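# Seat the sieve basket on the juicer's drive spindle

## Task

Place the sieve basket onto the drive spindle inside the juicer's white bowl ring so that it sits properly seated; at the end neither gripper may be touching the basket, and the juicer must be left standing upright with nothing touching it.

## Robot and tools

Robot: two six-joint arms, left_arm and right_arm, each ending in a parallel two-finger gripper. The left arm sits on the +y side of the scene. Scene frame: origin at table-top height midway between the nominal bases, +x out over the table, +z up. Actual base positions: left_arm (+0.039, +0.336, 0) m, right_arm (-0.010, -0.282, 0) m, each turned slightly about z. Gripper poses, velocities and wrist-camera poses in results are given in that arm's own base frame. Fixed cameras and the table use the scene frame. Reported hand positions can be off by a few centimetres, more at long reach.

Joint order per arm, always: waist, shoulder, elbow, wrist pitch, wrist yaw, wrist roll, then the gripper opening. Stated ranges in rad: waist -2.880..2.880, shoulder 0.000..3.142, elbow 0.000..3.019, wrist pitch -1.693..1.571, wrist yaw -1.571..1.571, wrist roll -2.094..2.094. Wrist yaw has its sign flipped relative to the URDF in everything you send and read; the listed ranges use URDF signs. Real limits may differ by up to 0.084 rad.

A row is 14 numbers, one flat list covering both arms: left arm's six joints plus its opening, then the right arm's six joints plus its opening. Every number lies in [-1, 1]. Joint numbers are scaled offsets, not poses: 1.0 equals 2.811 rad for waist and shoulder, 2.53 for elbow, 2.575 for wrist pitch, 8.12 for wrist yaw, 9.528 for wrist roll. They count from the "Joint targets" line as it stood when the action (or move) began, not from the previous row, so sending the same offset twice moves the joint twice. Send 0 to keep a joint where its targets are. The opening number is absolute: +1 fully open, -1 closed; resend an arm's current opening to leave its gripper unchanged, since 0 means half open.

execute_actions(actions, cameras): actions is a list of actions; each action is a list of up to 15 rows, each row one control step of 1/30 s; a short action repeats its last row to fill 15 steps (0.5 s). An action that would push any joint more than 0.084 rad beyond its range is rejected for both arms; a malformed call is rejected entirely. An empty actions list returns state plus all camera images. cameras: list of names (cam_high, cam_low, cam_left_wrist, cam_right_wrist) or ["all"]; an unknown name invalidates the call.

move(target, speed, blend, opening_speed, grip_force, blocking, cameras): target is one 14-number row, or a list of up to 15 rows, all offsets measured from the same Joint targets at the start of the call. All joints travel together on smooth paths lasting 0.5 to 10 s; no collision avoidance. speed: rad/s for the joint with the longest way to go, 0.01 to 12.57, default 0.5, one value or one per target. blend: rad of corner rounding per waypoint, 0 means stop at each. opening_speed: how fast commanded openings change, per second on the -1..+1 scale, at least 0.2; use it to close gently. grip_force: newtons per finger pad, 10 to 50, one value or one per arm; it persists, and lower forces close slowly. blocking=false returns after about 0.5 s while the motion continues. The result adds a "move:" line: done, off_target (resting more than 0.035 rad from target), moving, held, or fault, plus limits=held if steps were withheld. Done does not mean no contact.

wait(seconds 0..10, cameras): lets time pass holding the last command; a running move continues. stop(cameras): brakes a running move. zoom_image(camera, region [x0,y0,x1,y1] in pixels, at most 504x504): closer look at the latest image of that camera. read_manual(section): licence texts only. finished_scene(scene): ends the scene for good; make no other call after it in that reply.

Result lines: Joint positions and Joint velocities per arm (rad, rad/s, then finger-pad gap in m, 0.094 when fully open); Joint targets (the base for your next offsets); Tool commands; grip_measured (finger opening on the command scale, reads slightly wide when empty, narrower than a gripped hard part); Joint torques (include gravity, noisy, numbers 3 and 4 wrap at ±28 N m); "joint sent to its limit"; "joint command not followed" (clearance check altered targets); MOTOR HOT and OVER-TEMPERATURE FAULT.

Motion notes: joint speed is capped and each target may lead the measured angle only by a limited amount, and if a command would move the gripper over 110 mm from where it is, that arm's targets are scaled back. Tiny turns may not start. end_effector_position is the point between the pads, about 1 cm behind the fingertips; fingers point along the gripper's +z and close along its y. To release, command an opening clearly above grip_measured. To stop pressing on something, command targets back past the measured positions.

Avoid: dropping the basket or letting it go while it moves, striking the juicer or table hard, knocking the juicer over, anything leaving the table, the arms touching or one gripper pinching the other's fingers (can end the scene), and holding loads or stretched poses long, which heats motors until the arm collapses.

Each tool is called after "Emit:" by a JSON object that holds its "op" and its "data".

## Session

Emit:
{"op": "execute_actions", "data": {"actions": []}}

Emit:
{"op": "zoom_image", "data": {"camera": "cam_high", "region": [250, 150, 650, 504]}}

Scene clock: 0.00 s.
left_arm: end_effector_position=(+0.1136, -0.4784, +0.2879) grip_measured=+1.000 end_effector_quat_wxyz=(+0.102, +0.034, +0.989, -0.099) | right_arm: end_effector_position=(+0.2389, -0.0361, +0.2507) grip_measured=+1.000 end_effector_quat_wxyz=(-0.010, -0.505, +0.863, -0.030)
Joint positions: left_arm=[-1.392 1.469 1.502 -1.364 0.157 -1.304 0.094] | right_arm=[-0.104 0.946 1 -1.606 -0.061 -1.164 0.094]
Joint velocities: within noise
Joint torques (N m): no reading
Heat: left arm: hottest elbow 31 °C; right arm: hottest shoulder 28 °C.
Joint targets: left_arm=[-1.392 1.467 1.527 -1.362 0.158 -1.304] | right_arm=[-0.104 0.945 1.028 -1.606 -0.061 -1.164]
Tool commands: left_gripper/opening=+1.0 right_gripper/opening=+1.0
camera_calibration:
cam_left_wrist: T_world_to_cam=[[-0.106745, -0.974747, 0.196149, -0.511304], [-0.963617, 0.150039, 0.221202, 0.155441], [-0.245046, -0.1654, -0.955298, 0.311196], [0, 0, 0, 1]] pos_world=[0.171463, -0.470242, 0.363193]
cam_right_wrist: T_world_to_cam=[[0.867412, -0.496707, 0.0296236, -0.231127], [-0.458978, -0.77569, 0.433179, 0.0133231], [-0.192184, -0.389341, -0.900821, 0.346569], [0, 0, 0, 1]] pos_world=[0.273203, 0.0304652, 0.313272]

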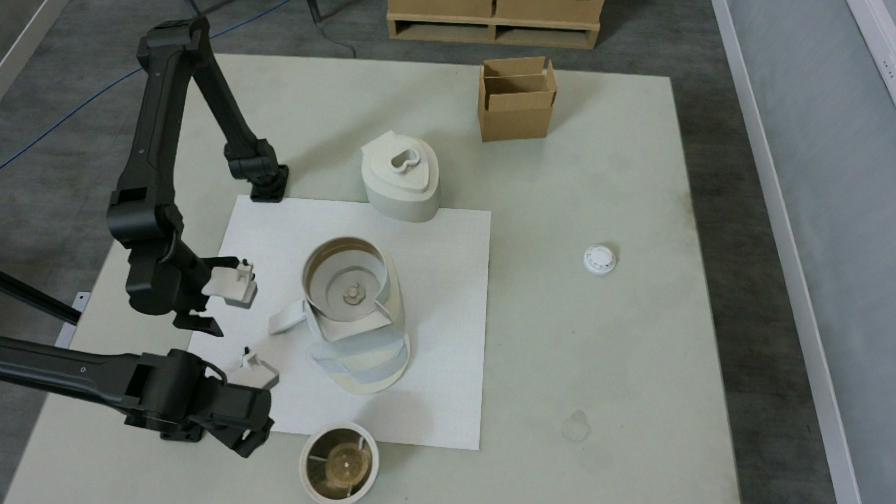

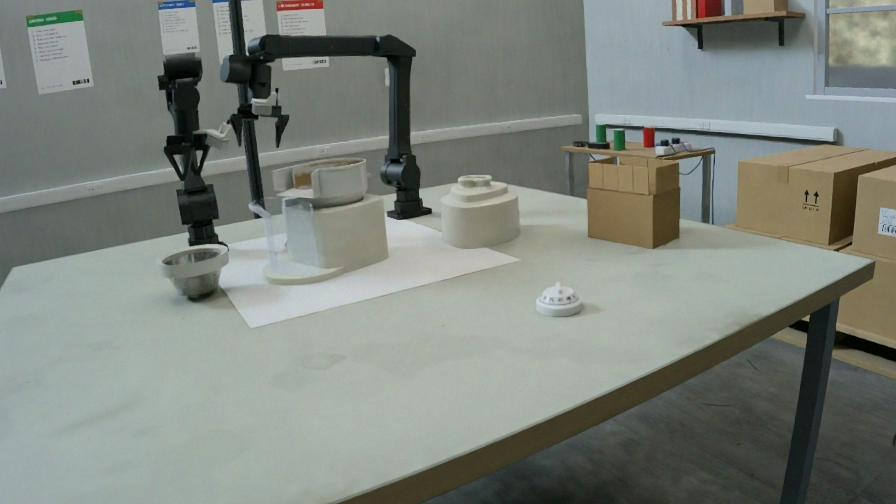

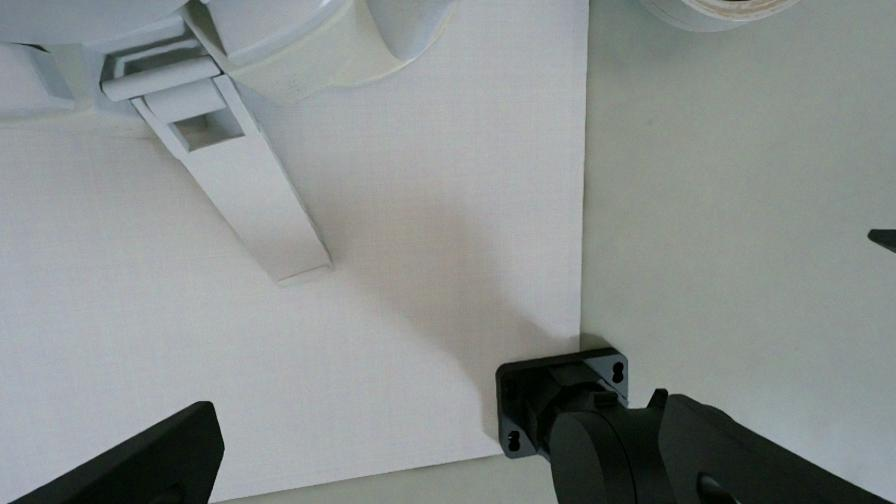

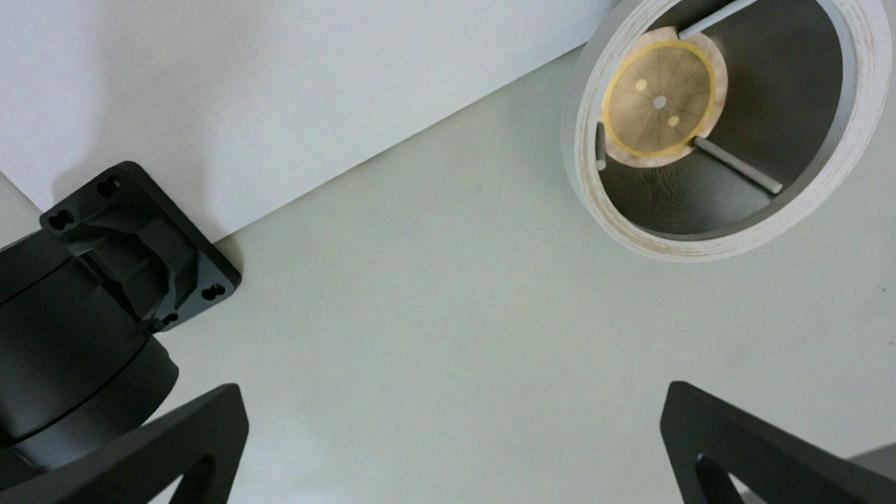

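Scaled by 1.260 from the camera's 896x504 image, which has a finer 1280x720 frame.

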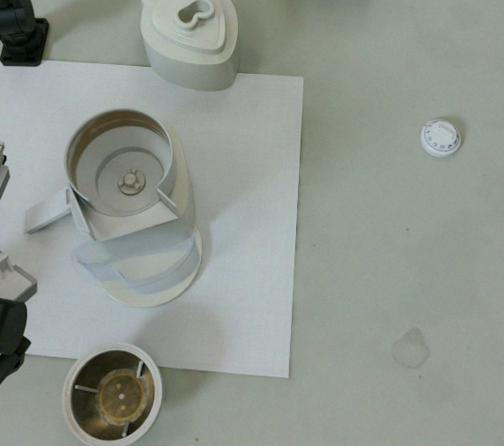

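Emit:
{"op": "move", "data": {"target": [0.1840,-0.3816,-0.3419,0.2898,-0.0195,0.1369,1, -0.0680,0.2171,0.0998,0.1235,0.0075,0.0156,0.1], "speed": 0.9, "cameras": ["cam_left_wrist","cam_right_wrist"]}}

Emit:
{"op": "zoom_image", "data": {"camera": "cam_left_wrist", "region": [220, 60, 660, 440]}}

Scene clock: 38.97 s.
left_arm: end_effector_position=(+0.1897, -0.2289, +0.3521) grip_measured=+1.000 end_effector_quat_wxyz=(+0.513, +0.344, +0.748, -0.244) | right_arm: end_effector_position=(+0.4106, -0.1217, +0.1395) grip_measured=+0.102 end_effector_quat_wxyz=(-0.024, -0.360, +0.932, +0.017)
Joint positions: left_arm=[-0.879 0.391 0.663 -0.636 0.003 -0.014 0.094] | right_arm=[-0.286 1.548 1.219 -1.299 -0.003 -1.024 0.052]
Joint torques (N m): left_arm=[2.26 3.78 7.41 2.77 -0.04 0.16] | right_arm=[0.5 -11.05 14.46 0.28 0.26 0.02]
Heat: left arm: hottest elbow 37 °C; right arm: hottest elbow 37 °C.
Joint targets: left_arm=[-0.875 0.394 0.661 -0.616 -0.001 0.000] | right_arm=[-0.296 1.556 1.280 -1.288 0.000 -1.015]
move: off_target (right_arm); right_arm: the elbow is farthest, 0.062 rad from its target
camera_calibration:
cam_left_wrist: T_world_to_cam=[[-0.775646, -0.631168, 0.0000102957, 0.00196195], [-0.456998, 0.561596, -0.689756, 0.49595], [0.435346, -0.535011, -0.724042, 0.137326], [0, 0, 0, 1]] pos_world=[0.168386, -0.203814, 0.441515]
cam_right_wrist: T_world_to_cam=[[0.664083, -0.745238, -0.0601182, -0.353543], [-0.660794, -0.622646, 0.419121, 0.177353], [-0.349777, -0.238606, -0.905938, 0.329861], [0, 0, 0, 1]] pos_world=[0.467353, -0.0743389, 0.203247]
Images, in order (width x height): cam_left_wrist 896x504, cam_right_wrist 896x504.

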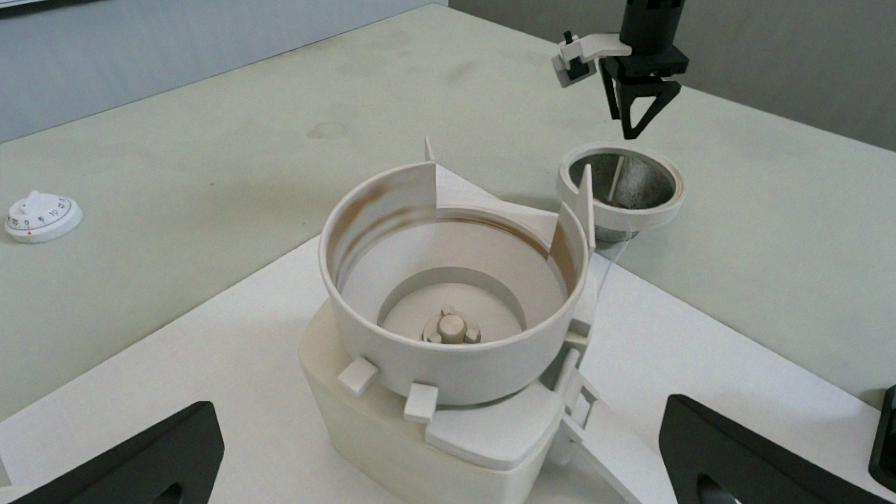

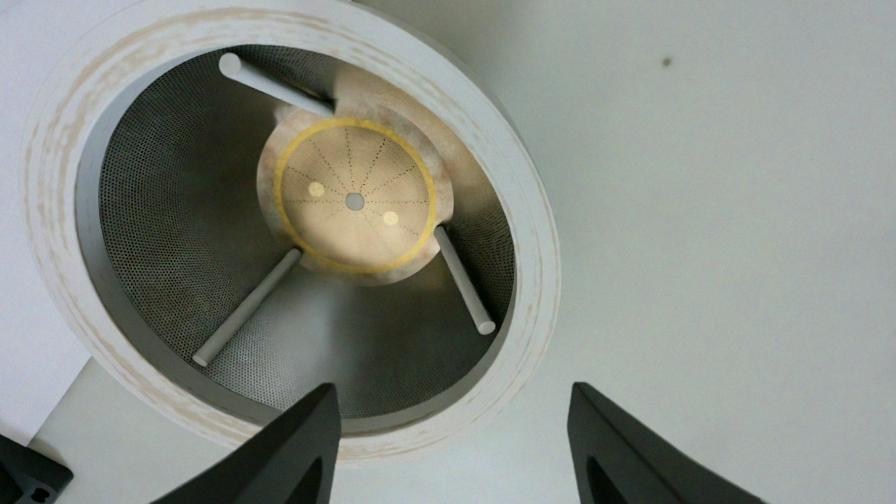

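Scaled by 1.145 from the camera's 896x504 image, which has a finer 1280x720 frame.

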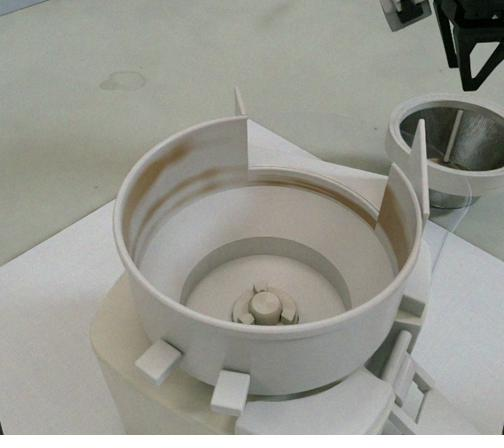

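Emit:
{"op": "zoom_image", "data": {"camera": "cam_left_wrist", "region": [405, 290, 500, 360]}}

Emit:
{"op": "zoom_image", "data": {"camera": "cam_left_wrist", "region": [300, 130, 610, 420]}}

Scaled by 5.305 from the camera's 896x504 image, which has a finer 1280x720 frame.

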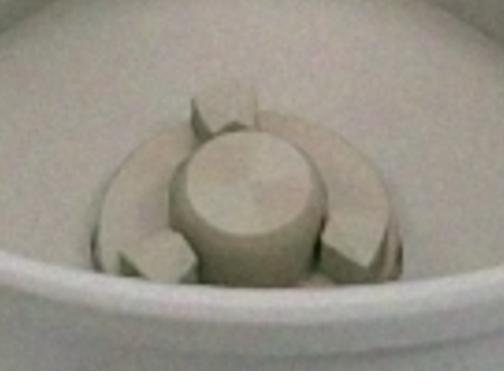

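Scaled by 1.626 from the camera's 896x504 image, which has a finer 1280x720 frame.

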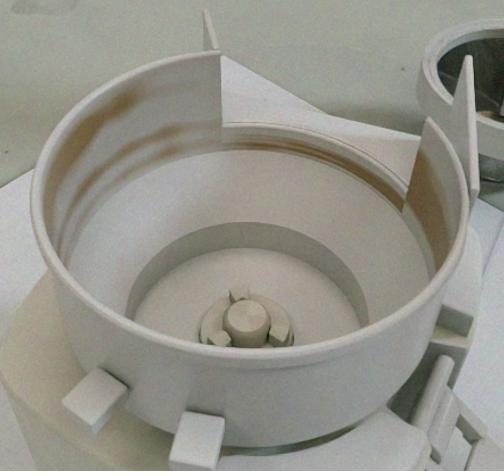

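Emit:
{"op": "move", "data": {"target": [[0,0,0,0,0,0,1, -0.0270,-0.0856,-0.1083,0.0144,0,0.1513,0.1],[0,0,0,0,0,0,1, -0.0270,-0.0537,-0.1538,0.0866,0,0.1513,0.1],[0,0,0,0,0,0,1, -0.0270,-0.0537,-0.1538,0.0866,0,0.1513,-0.8]], "speed": [1.0,0.25,0.25], "blend": [0.02,0,0], "opening_speed": 0.8, "cameras": ["cam_right_wrist","cam_low"]}}

Scene clock: 92.73 s.
left_arm: end_effector_position=(+0.1897, -0.2289, +0.3521) grip_measured=+1.000 end_effector_quat_wxyz=(+0.513, +0.344, +0.748, -0.244) | right_arm: end_effector_position=(+0.3345, -0.1278, +0.0861) grip_measured=-0.730 end_effector_quat_wxyz=(+0.001, +0.382, +0.924, -0.001)
Joint positions: left_arm=[-0.879 0.391 0.663 -0.636 0.003 -0.014 0.094] | right_arm=[-0.363 1.393 0.898 -1.075 -0.002 0.421 0.013]
Joint torques (N m): left_arm=[2.32 3.66 7.42 2.76 -0.03 0.16] | right_arm=[0.38 -7.41 8.32 0.4 0.14 -0.03]
Heat: left arm: hottest elbow 39 °C; right arm: hottest elbow 44 °C.
Joint targets: left_arm=[-0.875 0.394 0.661 -0.616 -0.001 0.000] | right_arm=[-0.371 1.405 0.891 -1.065 0.000 0.426]
move: done
camera_calibration:
cam_right_wrist: T_world_to_cam=[[-0.711679, -0.702425, -0.0106441, 0.150581], [-0.650441, 0.653134, 0.387741, 0.307999], [-0.265407, 0.28287, -0.921707, 0.293174], [0, 0, 0, 1]] pos_world=[0.385311, -0.178323, 0.152399]
Images, in order (width x height): cam_low 896x504, cam_right_wrist 896x504.

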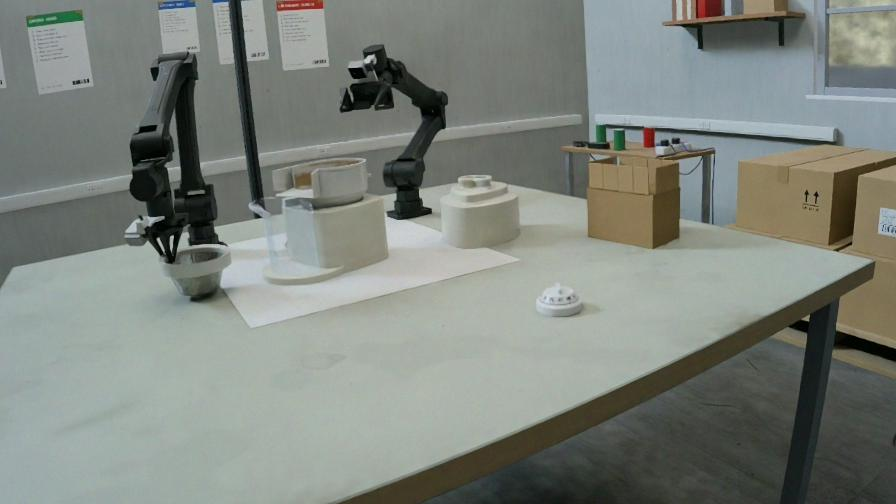

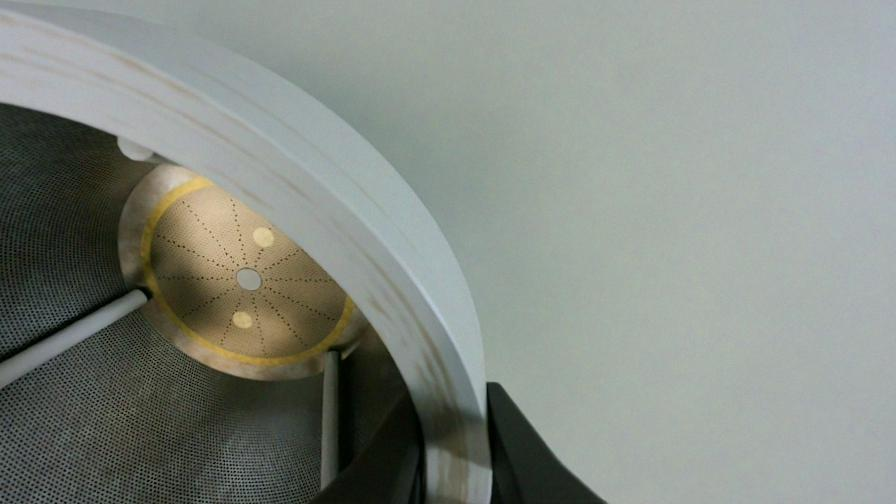

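Emit:
{"op": "move", "data": {"target": [[0,0,0,0,0,0,1, 0,-0.0338,0.0668,-0.0893,0,0,-0.8],[0,0,0,0,0,0,1, 0,-0.0741,0.2249,-0.2254,0,0,-0.8],[0,0,0,0,0,0,1, 0.3027,-0.0089,0.2846,-0.2183,0.0037,-0.0132,-0.8],[0,0,0,0,0,0,1, 0.3049,0.0313,0.2348,-0.2233,0.0074,-0.0189,-0.8]], "speed": [0.25,0.5,0.5,0.15], "blend": [0.03,0.05,0.03,0], "cameras": ["cam_left_wrist","cam_right_wrist","cam_low"]}}

Emit:
{"op": "zoom_image", "data": {"camera": "cam_left_wrist", "region": [280, 90, 630, 420]}}

Scene clock: 116.97 s.
left_arm: end_effector_position=(+0.1897, -0.2289, +0.3521) grip_measured=+1.000 end_effector_quat_wxyz=(+0.513, +0.344, +0.748, -0.244) | right_arm: end_effector_position=(+0.3715, +0.2061, +0.2640) grip_measured=-0.734 end_effector_quat_wxyz=(-0.041, -0.113, +0.993, +0.014)
Joint positions: left_arm=[-0.879 0.391 0.663 -0.636 0.003 -0.014 0.094] | right_arm=[0.485 1.491 1.485 -1.632 0.055 0.256 0.013]
Joint torques (N m): left_arm=[2.14 3.66 7.42 2.78 -0.02 0.16] | right_arm=[1.08 -11.11 9.59 -0.43 0.28 -0.13]
Heat: left arm: hottest elbow 40 °C; right arm: hottest elbow 42 °C.
Joint targets: left_arm=[-0.875 0.394 0.661 -0.616 -0.001 0.000] | right_arm=[0.486 1.493 1.485 -1.640 0.060 0.246]
move: done
camera_calibration:
cam_left_wrist: T_world_to_cam=[[-0.775745, -0.631047, -0.000341838, 0.00215907], [-0.456726, 0.561825, -0.689749, 0.495948], [0.435456, -0.534913, -0.724048, 0.137331], [0, 0, 0, 1]] pos_world=[0.168386, -0.203814, 0.441515]
cam_right_wrist: T_world_to_cam=[[0.214289, -0.975593, -0.0479395, 0.13558], [-0.86182, -0.211942, 0.460811, 0.282464], [-0.459725, -0.0574315, -0.886202, 0.505498], [0, 0, 0, 1]] pos_world=[0.446769, 0.221168, 0.324311]
Images, in order (width x height): cam_low 896x504, cam_left_wrist 896x504, cam_right_wrist 896x504.

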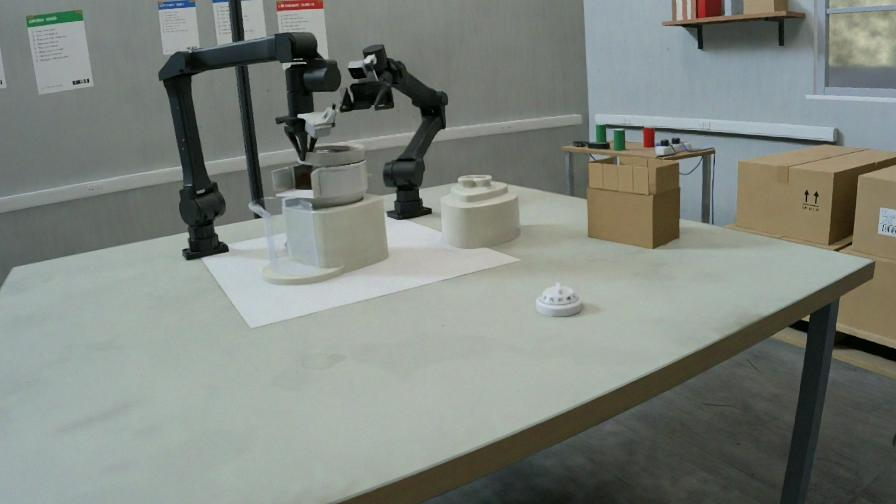

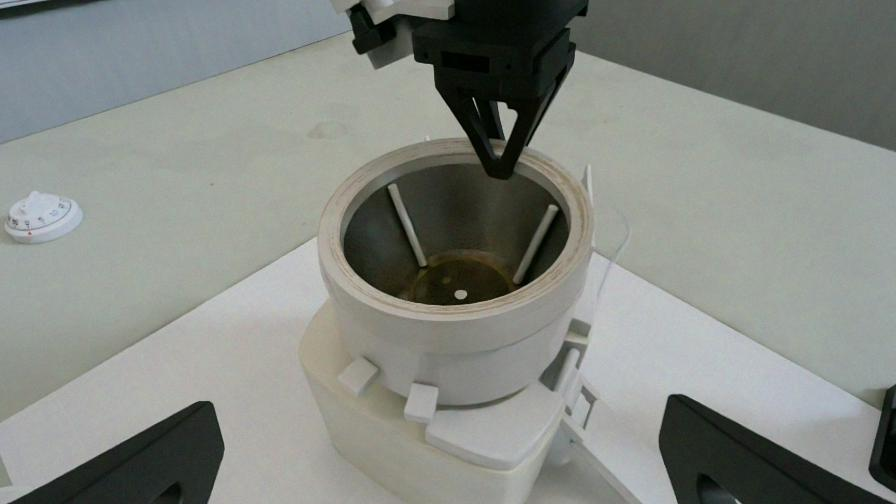

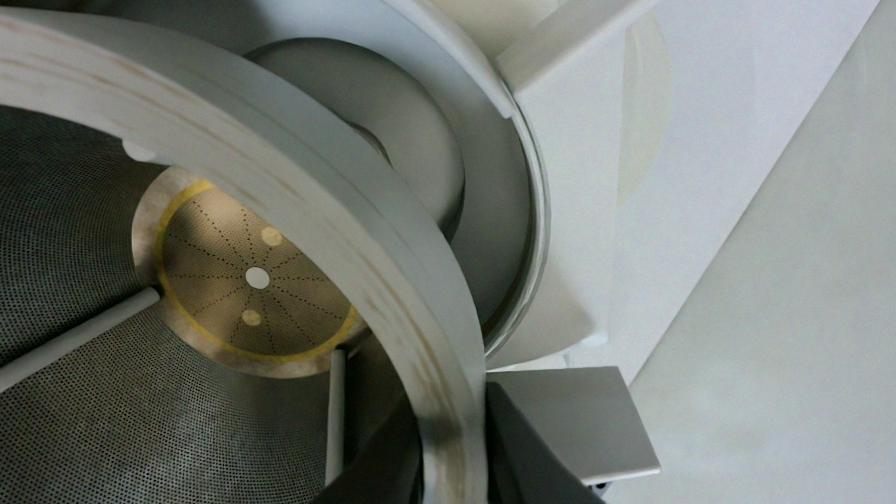

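Scaled by 1.440 from the camera's 896x504 image, which has a finer 1280x720 frame.

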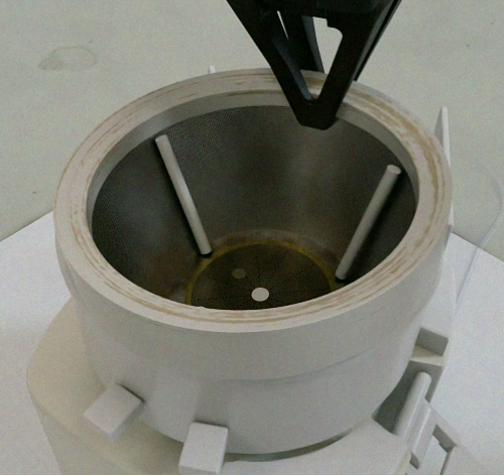

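Emit:
{"op": "move", "data": {"target": [0,0,0,0,0,0,1, -0.0114,-0.0196,-0.0130,0.0303,-0.0018,-0.0008,-0.8], "speed": 0.1, "cameras": ["cam_left_wrist","cam_right_wrist","cam_low"]}}

Emit:
{"op": "zoom_image", "data": {"camera": "cam_left_wrist", "region": [280, 90, 630, 420]}}

Emit:
{"op": "zoom_image", "data": {"camera": "cam_low", "region": [250, 80, 410, 230]}}

Scene clock: 160.33 s.
left_arm: end_effector_position=(+0.1897, -0.2289, +0.3521) grip_measured=+1.000 end_effector_quat_wxyz=(+0.513, +0.344, +0.748, -0.244) | right_arm: end_effector_position=(+0.3797, +0.1987, +0.2626) grip_measured=-0.734 end_effector_quat_wxyz=(-0.015, -0.109, +0.994, +0.019)
Joint positions: left_arm=[-0.879 0.391 0.663 -0.636 0.003 -0.014 0.094] | right_arm=[0.465 1.467 1.457 -1.575 0.045 0.245 0.012]
Joint torques (N m): left_arm=[2.14 3.66 7.41 2.84 -0.04 0.16] | right_arm=[0.44 -14.39 9.74 0.46 0.09 -0.15]
Heat: left arm: hottest elbow 40 °C; right arm: hottest elbow 40 °C.
Joint targets: left_arm=[-0.875 0.394 0.661 -0.616 -0.001 0.000] | right_arm=[0.454 1.438 1.452 -1.562 0.046 0.239]
move: done
camera_calibration:
cam_left_wrist: T_world_to_cam=[[-0.775745, -0.631047, -0.000341838, 0.00215907], [-0.456726, 0.561825, -0.689749, 0.495948], [0.435456, -0.534913, -0.724048, 0.137331], [0, 0, 0, 1]] pos_world=[0.168386, -0.203814, 0.441515]
cam_right_wrist: T_world_to_cam=[[0.207987, -0.976722, -0.052494, 0.130277], [-0.88628, -0.21089, 0.41235, 0.3105], [-0.413822, -0.0392389, -0.909512, 0.49263], [0, 0, 0, 1]] pos_world=[0.451955, 0.212056, 0.326857]
Images, in order (width x height): cam_low 896x504, cam_left_wrist 896x504, cam_right_wrist 896x504.

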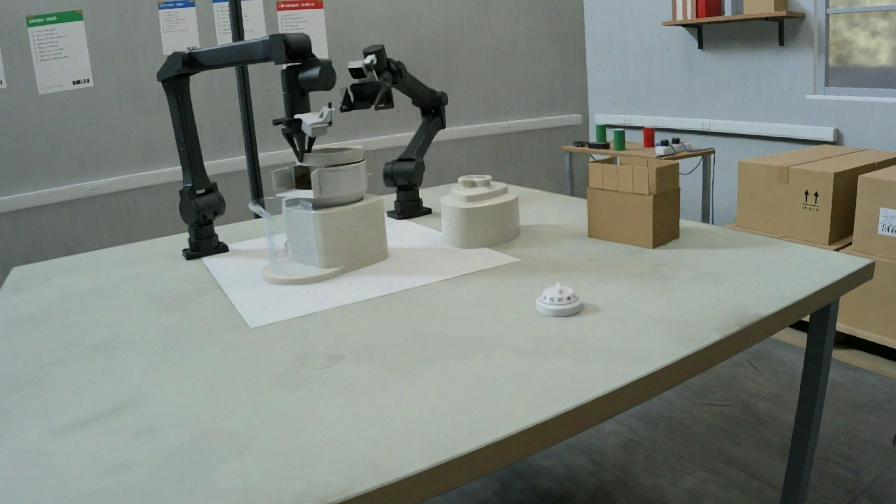

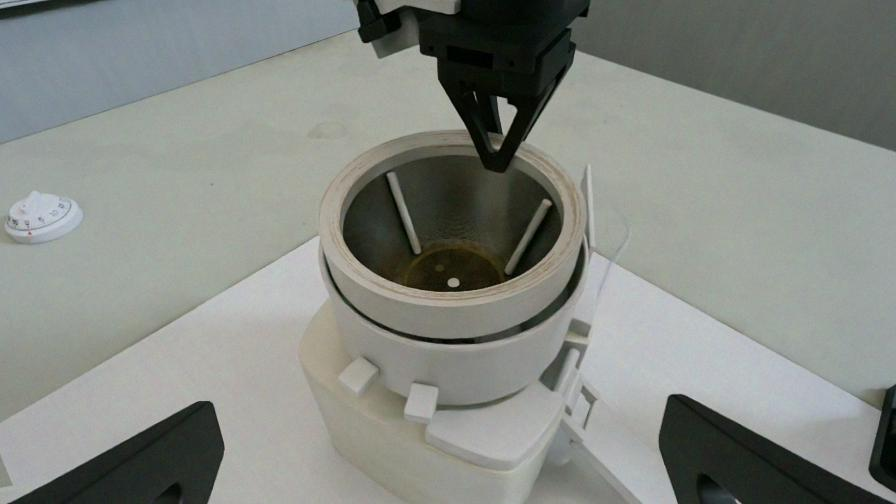

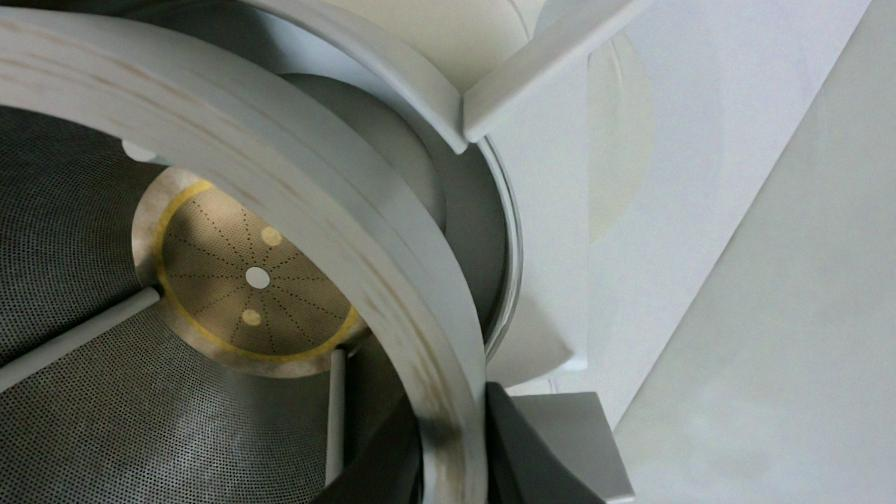

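Scaled by 1.440 from the camera's 896x504 image, which has a finer 1280x720 frame.

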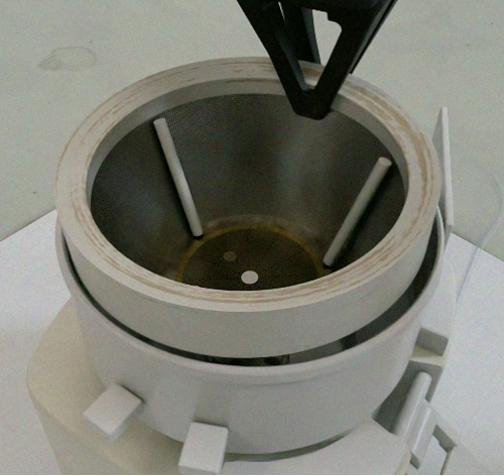

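Scaled by 3.150 from the camera's 896x504 image, which has a finer 1280x720 frame.

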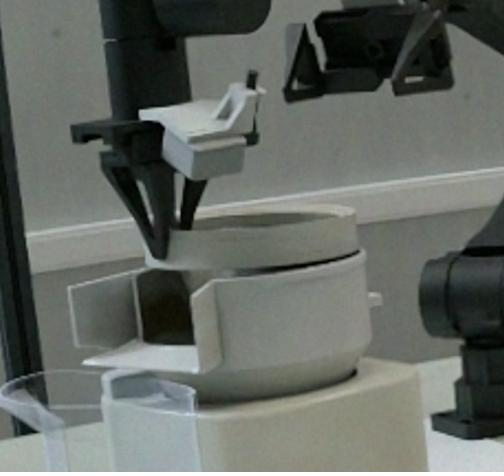

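Emit:
{"op": "move", "data": {"target": [0,0,0,0,0,0,1, 0,0.0036,-0.0372,0.0384,0,0,-0.8], "speed": 0.1, "cameras": ["cam_left_wrist"]}}

Emit:
{"op": "zoom_image", "data": {"camera": "cam_left_wrist", "region": [280, 90, 630, 420]}}

Scene clock: 198.23 s.
left_arm: end_effector_position=(+0.1897, -0.2289, +0.3521) grip_measured=+1.000 end_effector_quat_wxyz=(+0.513, +0.344, +0.748, -0.244) | right_arm: end_effector_position=(+0.3805, +0.2008, +0.2473) grip_measured=-0.734 end_effector_quat_wxyz=(+0.007, -0.114, +0.993, +0.033)
Joint positions: left_arm=[-0.879 0.391 0.663 -0.636 0.003 -0.014 0.094] | right_arm=[0.464 1.44 1.387 -1.482 0.057 0.237 0.012]
Joint torques (N m): left_arm=[2.26 3.72 7.43 2.78 -0.03 0.15] | right_arm=[0.38 -10.05 7.76 0.8 -0.29 -0.05]
Heat: left arm: hottest elbow 40 °C; right arm: hottest elbow 39 °C.
Joint targets: left_arm=[-0.875 0.394 0.661 -0.616 -0.001 0.000] | right_arm=[0.454 1.448 1.358 -1.463 0.046 0.239]
move: done
camera_calibration:
cam_left_wrist: T_world_to_cam=[[-0.775745, -0.631047, -0.000341838, 0.00215907], [-0.456726, 0.561825, -0.689749, 0.495948], [0.435456, -0.534913, -0.724048, 0.137331], [0, 0, 0, 1]] pos_world=[0.168386, -0.203814, 0.441515]
Images, in order (width x height): cam_left_wrist 896x504.

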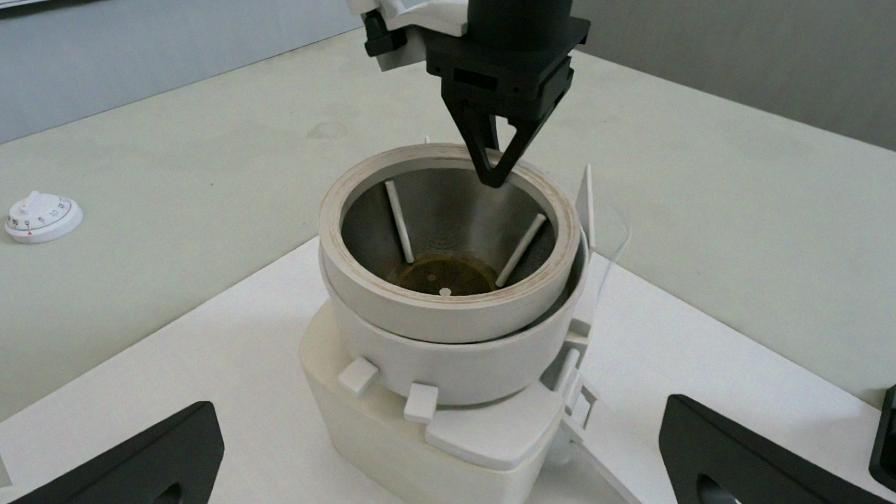

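Scaled by 1.440 from the camera's 896x504 image, which has a finer 1280x720 frame.

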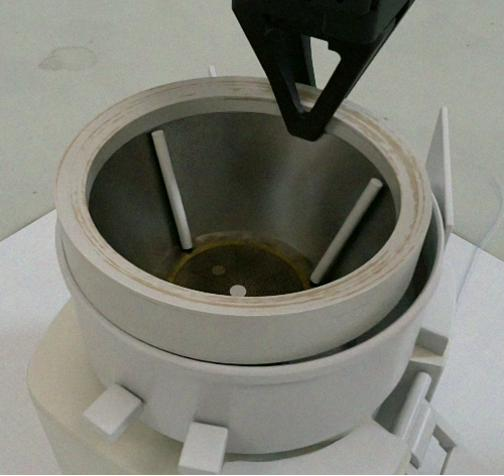

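Emit:
{"op": "move", "data": {"target": [0,0,0,0,0,0,1, 0.0078,0.0014,0.0423,-0.0377,-0.0014,0.0004,-0.8], "speed": 0.12, "cameras": ["cam_left_wrist","cam_right_wrist"]}}

Emit:
{"op": "zoom_image", "data": {"camera": "cam_left_wrist", "region": [280, 90, 630, 420]}}

Scene clock: 220.27 s.
left_arm: end_effector_position=(+0.1897, -0.2289, +0.3521) grip_measured=+1.000 end_effector_quat_wxyz=(+0.513, +0.344, +0.748, -0.244) | right_arm: end_effector_position=(+0.3740, +0.1932, +0.2502) grip_measured=-0.735 end_effector_quat_wxyz=(-0.009, -0.108, +0.994, +0.015)
Joint positions: left_arm=[-0.879 0.391 0.663 -0.636 0.003 -0.014 0.094] | right_arm=[0.464 1.443 1.399 -1.534 0.034 0.248 0.012]
Joint torques (N m): left_arm=[2.2 3.55 7.43 2.8 -0.03 0.16] | right_arm=[1.9 -9.88 15.46 -1.1 0.1 -0.1]
Heat: left arm: hottest elbow 40 °C; right arm: hottest elbow 38 °C.
Joint targets: left_arm=[-0.875 0.394 0.661 -0.616 -0.001 0.000] | right_arm=[0.476 1.452 1.465 -1.560 0.034 0.242]
move: off_target (right_arm); right_arm: the elbow is farthest, 0.066 rad from its target
camera_calibration:
cam_left_wrist: T_world_to_cam=[[-0.775745, -0.631047, -0.000341838, 0.00215907], [-0.456726, 0.561825, -0.689749, 0.495948], [0.435456, -0.534913, -0.724048, 0.137331], [0, 0, 0, 1]] pos_world=[0.168386, -0.203814, 0.441515]
cam_right_wrist: T_world_to_cam=[[0.204933, -0.977794, -0.043828, 0.124579], [-0.891975, -0.205007, 0.40293, 0.312714], [-0.402968, -0.0434801, -0.914181, 0.476833], [0, 0, 0, 1]] pos_world=[0.445551, 0.206654, 0.31537]
Images, in order (width x height): cam_left_wrist 896x504, cam_right_wrist 896x504.

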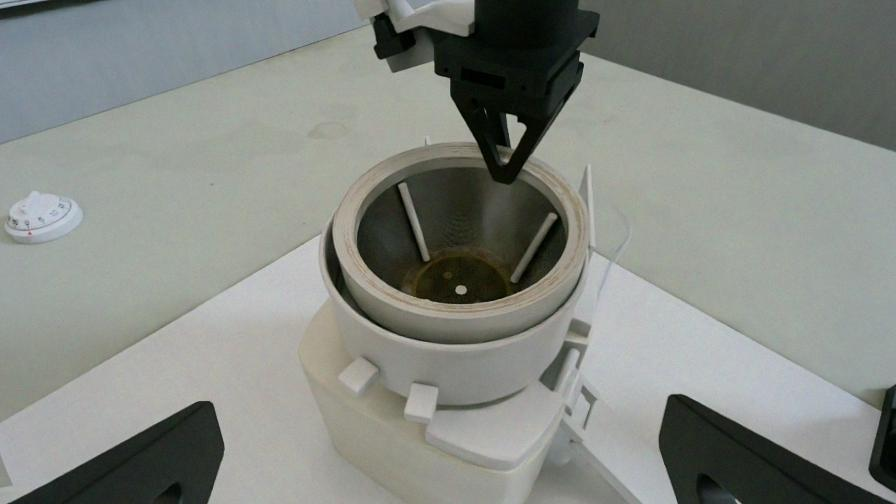

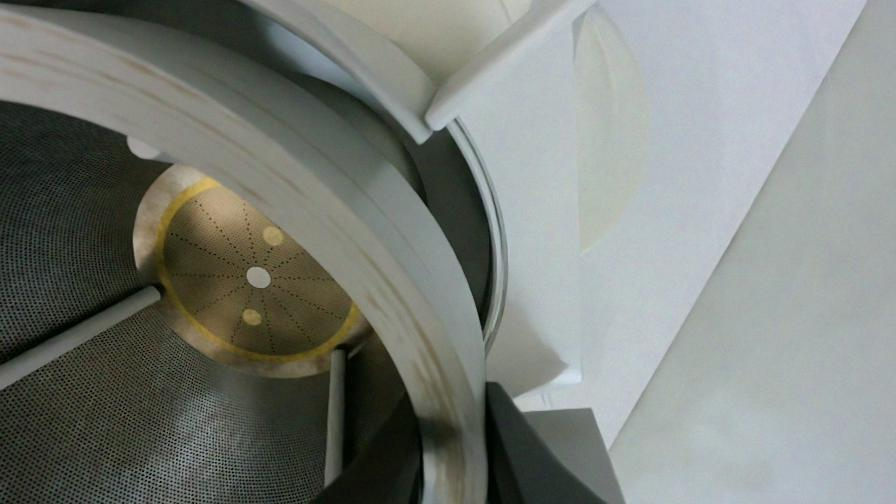

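Scaled by 1.440 from the camera's 896x504 image, which has a finer 1280x720 frame.

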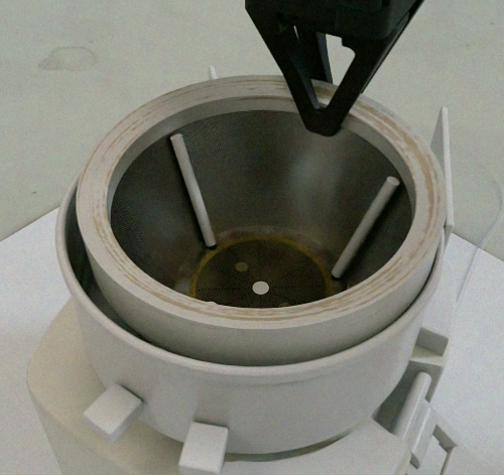

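Emit:
{"op": "move", "data": {"target": [[0,0,0,0,0,0,1, 0.0014,0.0039,-0.0217,0.0186,0.0001,0,-0.8],[0,0,0,0,0,0,1, 0.0014,0.0046,-0.0447,0.0361,0.0001,0,-0.8]], "speed": [0.08,0.06], "cameras": ["cam_left_wrist","cam_right_wrist"]}}

Emit:
{"op": "zoom_image", "data": {"camera": "cam_left_wrist", "region": [280, 90, 630, 420]}}

Scene clock: 241.23 s.
left_arm: end_effector_position=(+0.1897, -0.2289, +0.3521) grip_measured=+1.000 end_effector_quat_wxyz=(+0.513, +0.344, +0.748, -0.244) | right_arm: end_effector_position=(+0.3764, +0.1956, +0.2302) grip_measured=-0.735 end_effector_quat_wxyz=(-0.008, -0.109, +0.994, +0.015)
Joint positions: left_arm=[-0.879 0.391 0.663 -0.636 0.003 -0.014 0.094] | right_arm=[0.466 1.453 1.358 -1.479 0.034 0.248 0.012]
Joint torques (N m): left_arm=[2.26 3.66 7.43 2.8 -0.03 0.14] | right_arm=[1.96 -10.23 9.54 0.53 0.14 -0.14]
Heat: left arm: hottest elbow 40 °C; right arm: hottest elbow 45 °C.
Joint targets: left_arm=[-0.875 0.394 0.661 -0.616 -0.001 0.000] | right_arm=[0.480 1.465 1.352 -1.467 0.035 0.242]
move: done
camera_calibration:
cam_left_wrist: T_world_to_cam=[[-0.775745, -0.631047, -0.000341838, 0.00215907], [-0.456726, 0.561825, -0.689749, 0.495948], [0.435456, -0.534913, -0.724048, 0.137331], [0, 0, 0, 1]] pos_world=[0.168386, -0.203814, 0.441515]
cam_right_wrist: T_world_to_cam=[[0.207238, -0.977278, -0.0444939, 0.124882], [-0.892425, -0.207485, 0.400659, 0.324489], [-0.400787, -0.0433242, -0.915146, 0.45897], [0, 0, 0, 1]] pos_world=[0.447651, 0.209256, 0.295572]
Images, in order (width x height): cam_left_wrist 896x504, cam_right_wrist 896x504.

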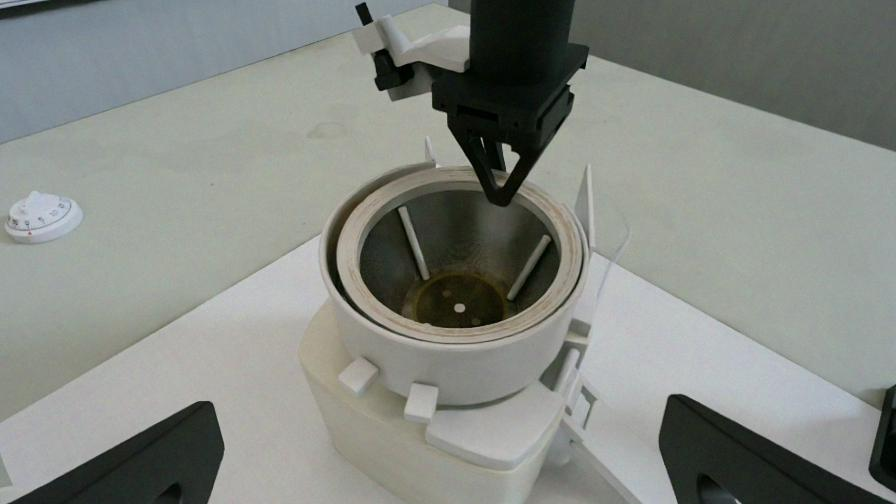

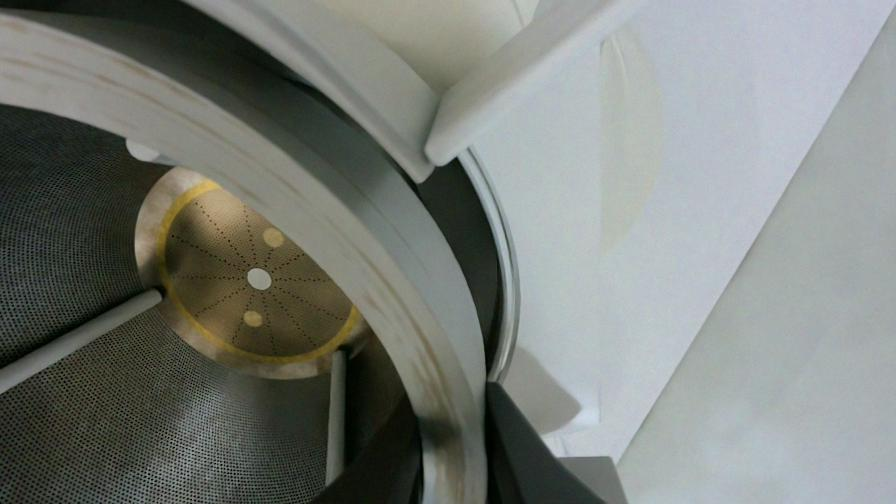

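Scaled by 1.440 from the camera's 896x504 image, which has a finer 1280x720 frame.

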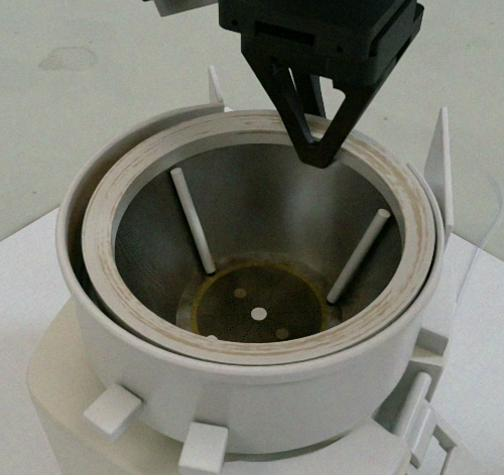

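Emit:
{"op": "move", "data": {"target": [0,0,0,0,0,0,1, 0,0.0046,-0.0245,0.0252,0,0,-0.8], "speed": 0.06, "cameras": ["cam_left_wrist","cam_right_wrist"]}}

Emit:
{"op": "zoom_image", "data": {"camera": "cam_left_wrist", "region": [280, 90, 630, 420]}}

Scene clock: 250.93 s.
left_arm: end_effector_position=(+0.1897, -0.2289, +0.3521) grip_measured=+1.000 end_effector_quat_wxyz=(+0.513, +0.344, +0.748, -0.244) | right_arm: end_effector_position=(+0.3797, +0.1973, +0.2082) grip_measured=-0.736 end_effector_quat_wxyz=(-0.002, -0.110, +0.994, +0.017)
Joint positions: left_arm=[-0.879 0.391 0.663 -0.636 0.003 -0.014 0.094] | right_arm=[0.467 1.462 1.309 -1.41 0.033 0.246 0.012]
Joint torques (N m): left_arm=[2.2 3.49 7.42 2.82 -0.03 0.15] | right_arm=[1.85 -9.52 8.44 0.36 0.18 -0.13]
Heat: left arm: hottest elbow 41 °C; right arm: hottest elbow 43 °C.
Joint targets: left_arm=[-0.875 0.394 0.661 -0.616 -0.001 0.000] | right_arm=[0.479 1.478 1.290 -1.402 0.035 0.242]
move: done
camera_calibration:
cam_left_wrist: T_world_to_cam=[[-0.775745, -0.631047, -0.000341838, 0.00215907], [-0.456726, 0.561825, -0.689749, 0.495948], [0.435456, -0.534913, -0.724048, 0.137331], [0, 0, 0, 1]] pos_world=[0.168386, -0.203814, 0.441515]
cam_right_wrist: T_world_to_cam=[[0.210789, -0.97645, -0.0459803, 0.123617], [-0.896278, -0.21183, 0.389634, 0.341255], [-0.390198, -0.0409194, -0.919821, 0.436565], [0, 0, 0, 1]] pos_world=[0.450149, 0.210858, 0.274282]
Images, in order (width x height): cam_left_wrist 896x504, cam_right_wrist 896x504.

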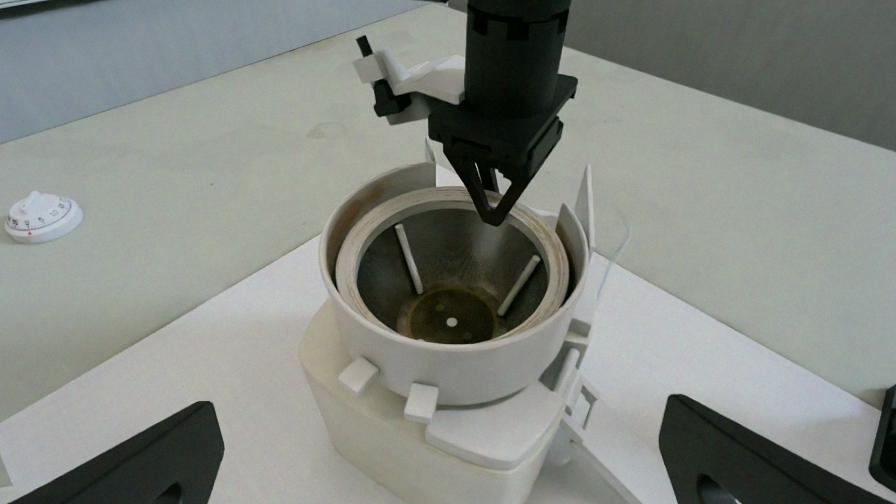

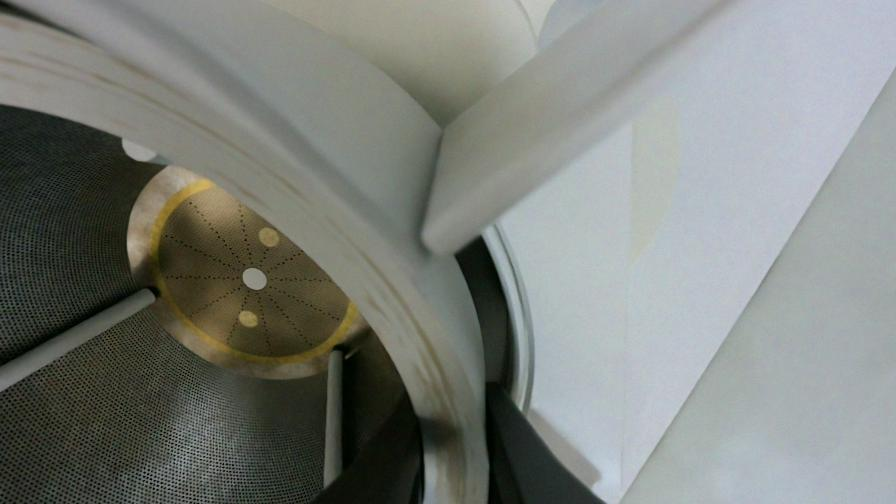

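Scaled by 1.440 from the camera's 896x504 image, which has a finer 1280x720 frame.

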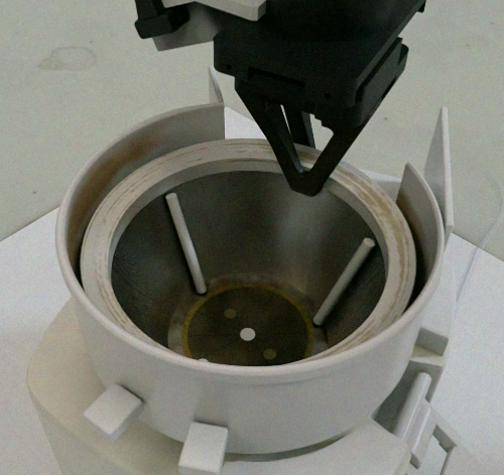

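Emit:
{"op": "move", "data": {"target": [0,0,0,0,0,0,1, 0,0,-0.0085,0.0065,0,0,-0.8], "speed": 0.05, "cameras": ["cam_left_wrist","cam_right_wrist"]}}

Scene clock: 257.03 s.
left_arm: end_effector_position=(+0.1897, -0.2289, +0.3521) grip_measured=+1.000 end_effector_quat_wxyz=(+0.513, +0.344, +0.748, -0.244) | right_arm: end_effector_position=(+0.3795, +0.1970, +0.2062) grip_measured=-0.736 end_effector_quat_wxyz=(-0.001, -0.110, +0.994, +0.016)
Joint positions: left_arm=[-0.879 0.391 0.663 -0.636 0.003 -0.014 0.094] | right_arm=[0.467 1.462 1.304 -1.403 0.032 0.246 0.012]
Joint torques (N m): left_arm=[2.2 3.78 7.41 2.78 -0.02 0.16] | right_arm=[1.79 -9.52 7.09 0.79 0.22 -0.12]
Heat: left arm: hottest elbow 41 °C; right arm: hottest elbow 42 °C.
Joint targets: left_arm=[-0.875 0.394 0.661 -0.616 -0.001 0.000] | right_arm=[0.479 1.477 1.268 -1.385 0.035 0.242]
move: done
camera_calibration:
cam_left_wrist: T_world_to_cam=[[-0.775745, -0.631047, -0.000341838, 0.00215907], [-0.456726, 0.561825, -0.689749, 0.495948], [0.435456, -0.534913, -0.724048, 0.137331], [0, 0, 0, 1]] pos_world=[0.168386, -0.203814, 0.441515]
cam_right_wrist: T_world_to_cam=[[0.210817, -0.976486, -0.0450719, 0.123124], [-0.896745, -0.211543, 0.388714, 0.342173], [-0.389108, -0.0415294, -0.920255, 0.434489], [0, 0, 0, 1]] pos_world=[0.449948, 0.210658, 0.272383]
Images, in order (width x height): cam_left_wrist 896x504, cam_right_wrist 896x504.

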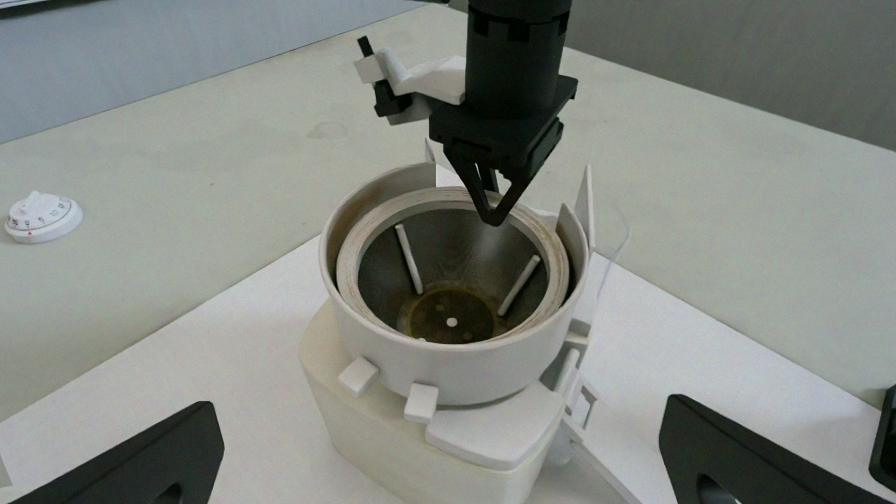

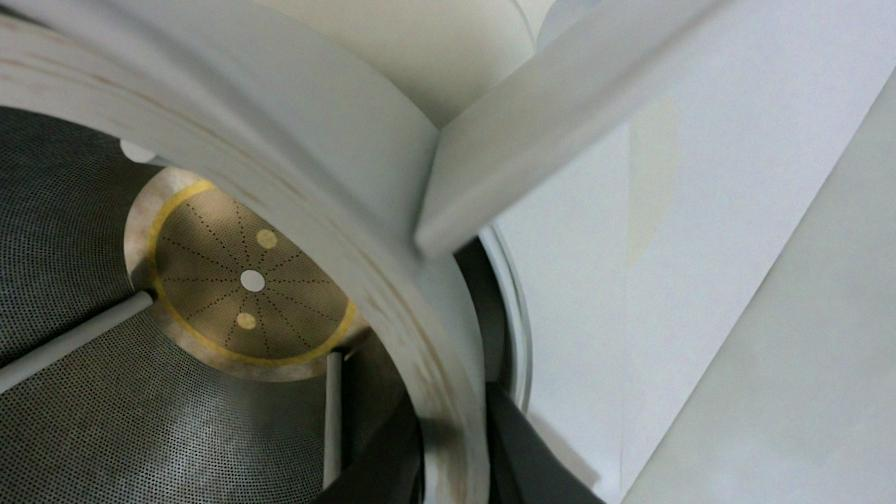

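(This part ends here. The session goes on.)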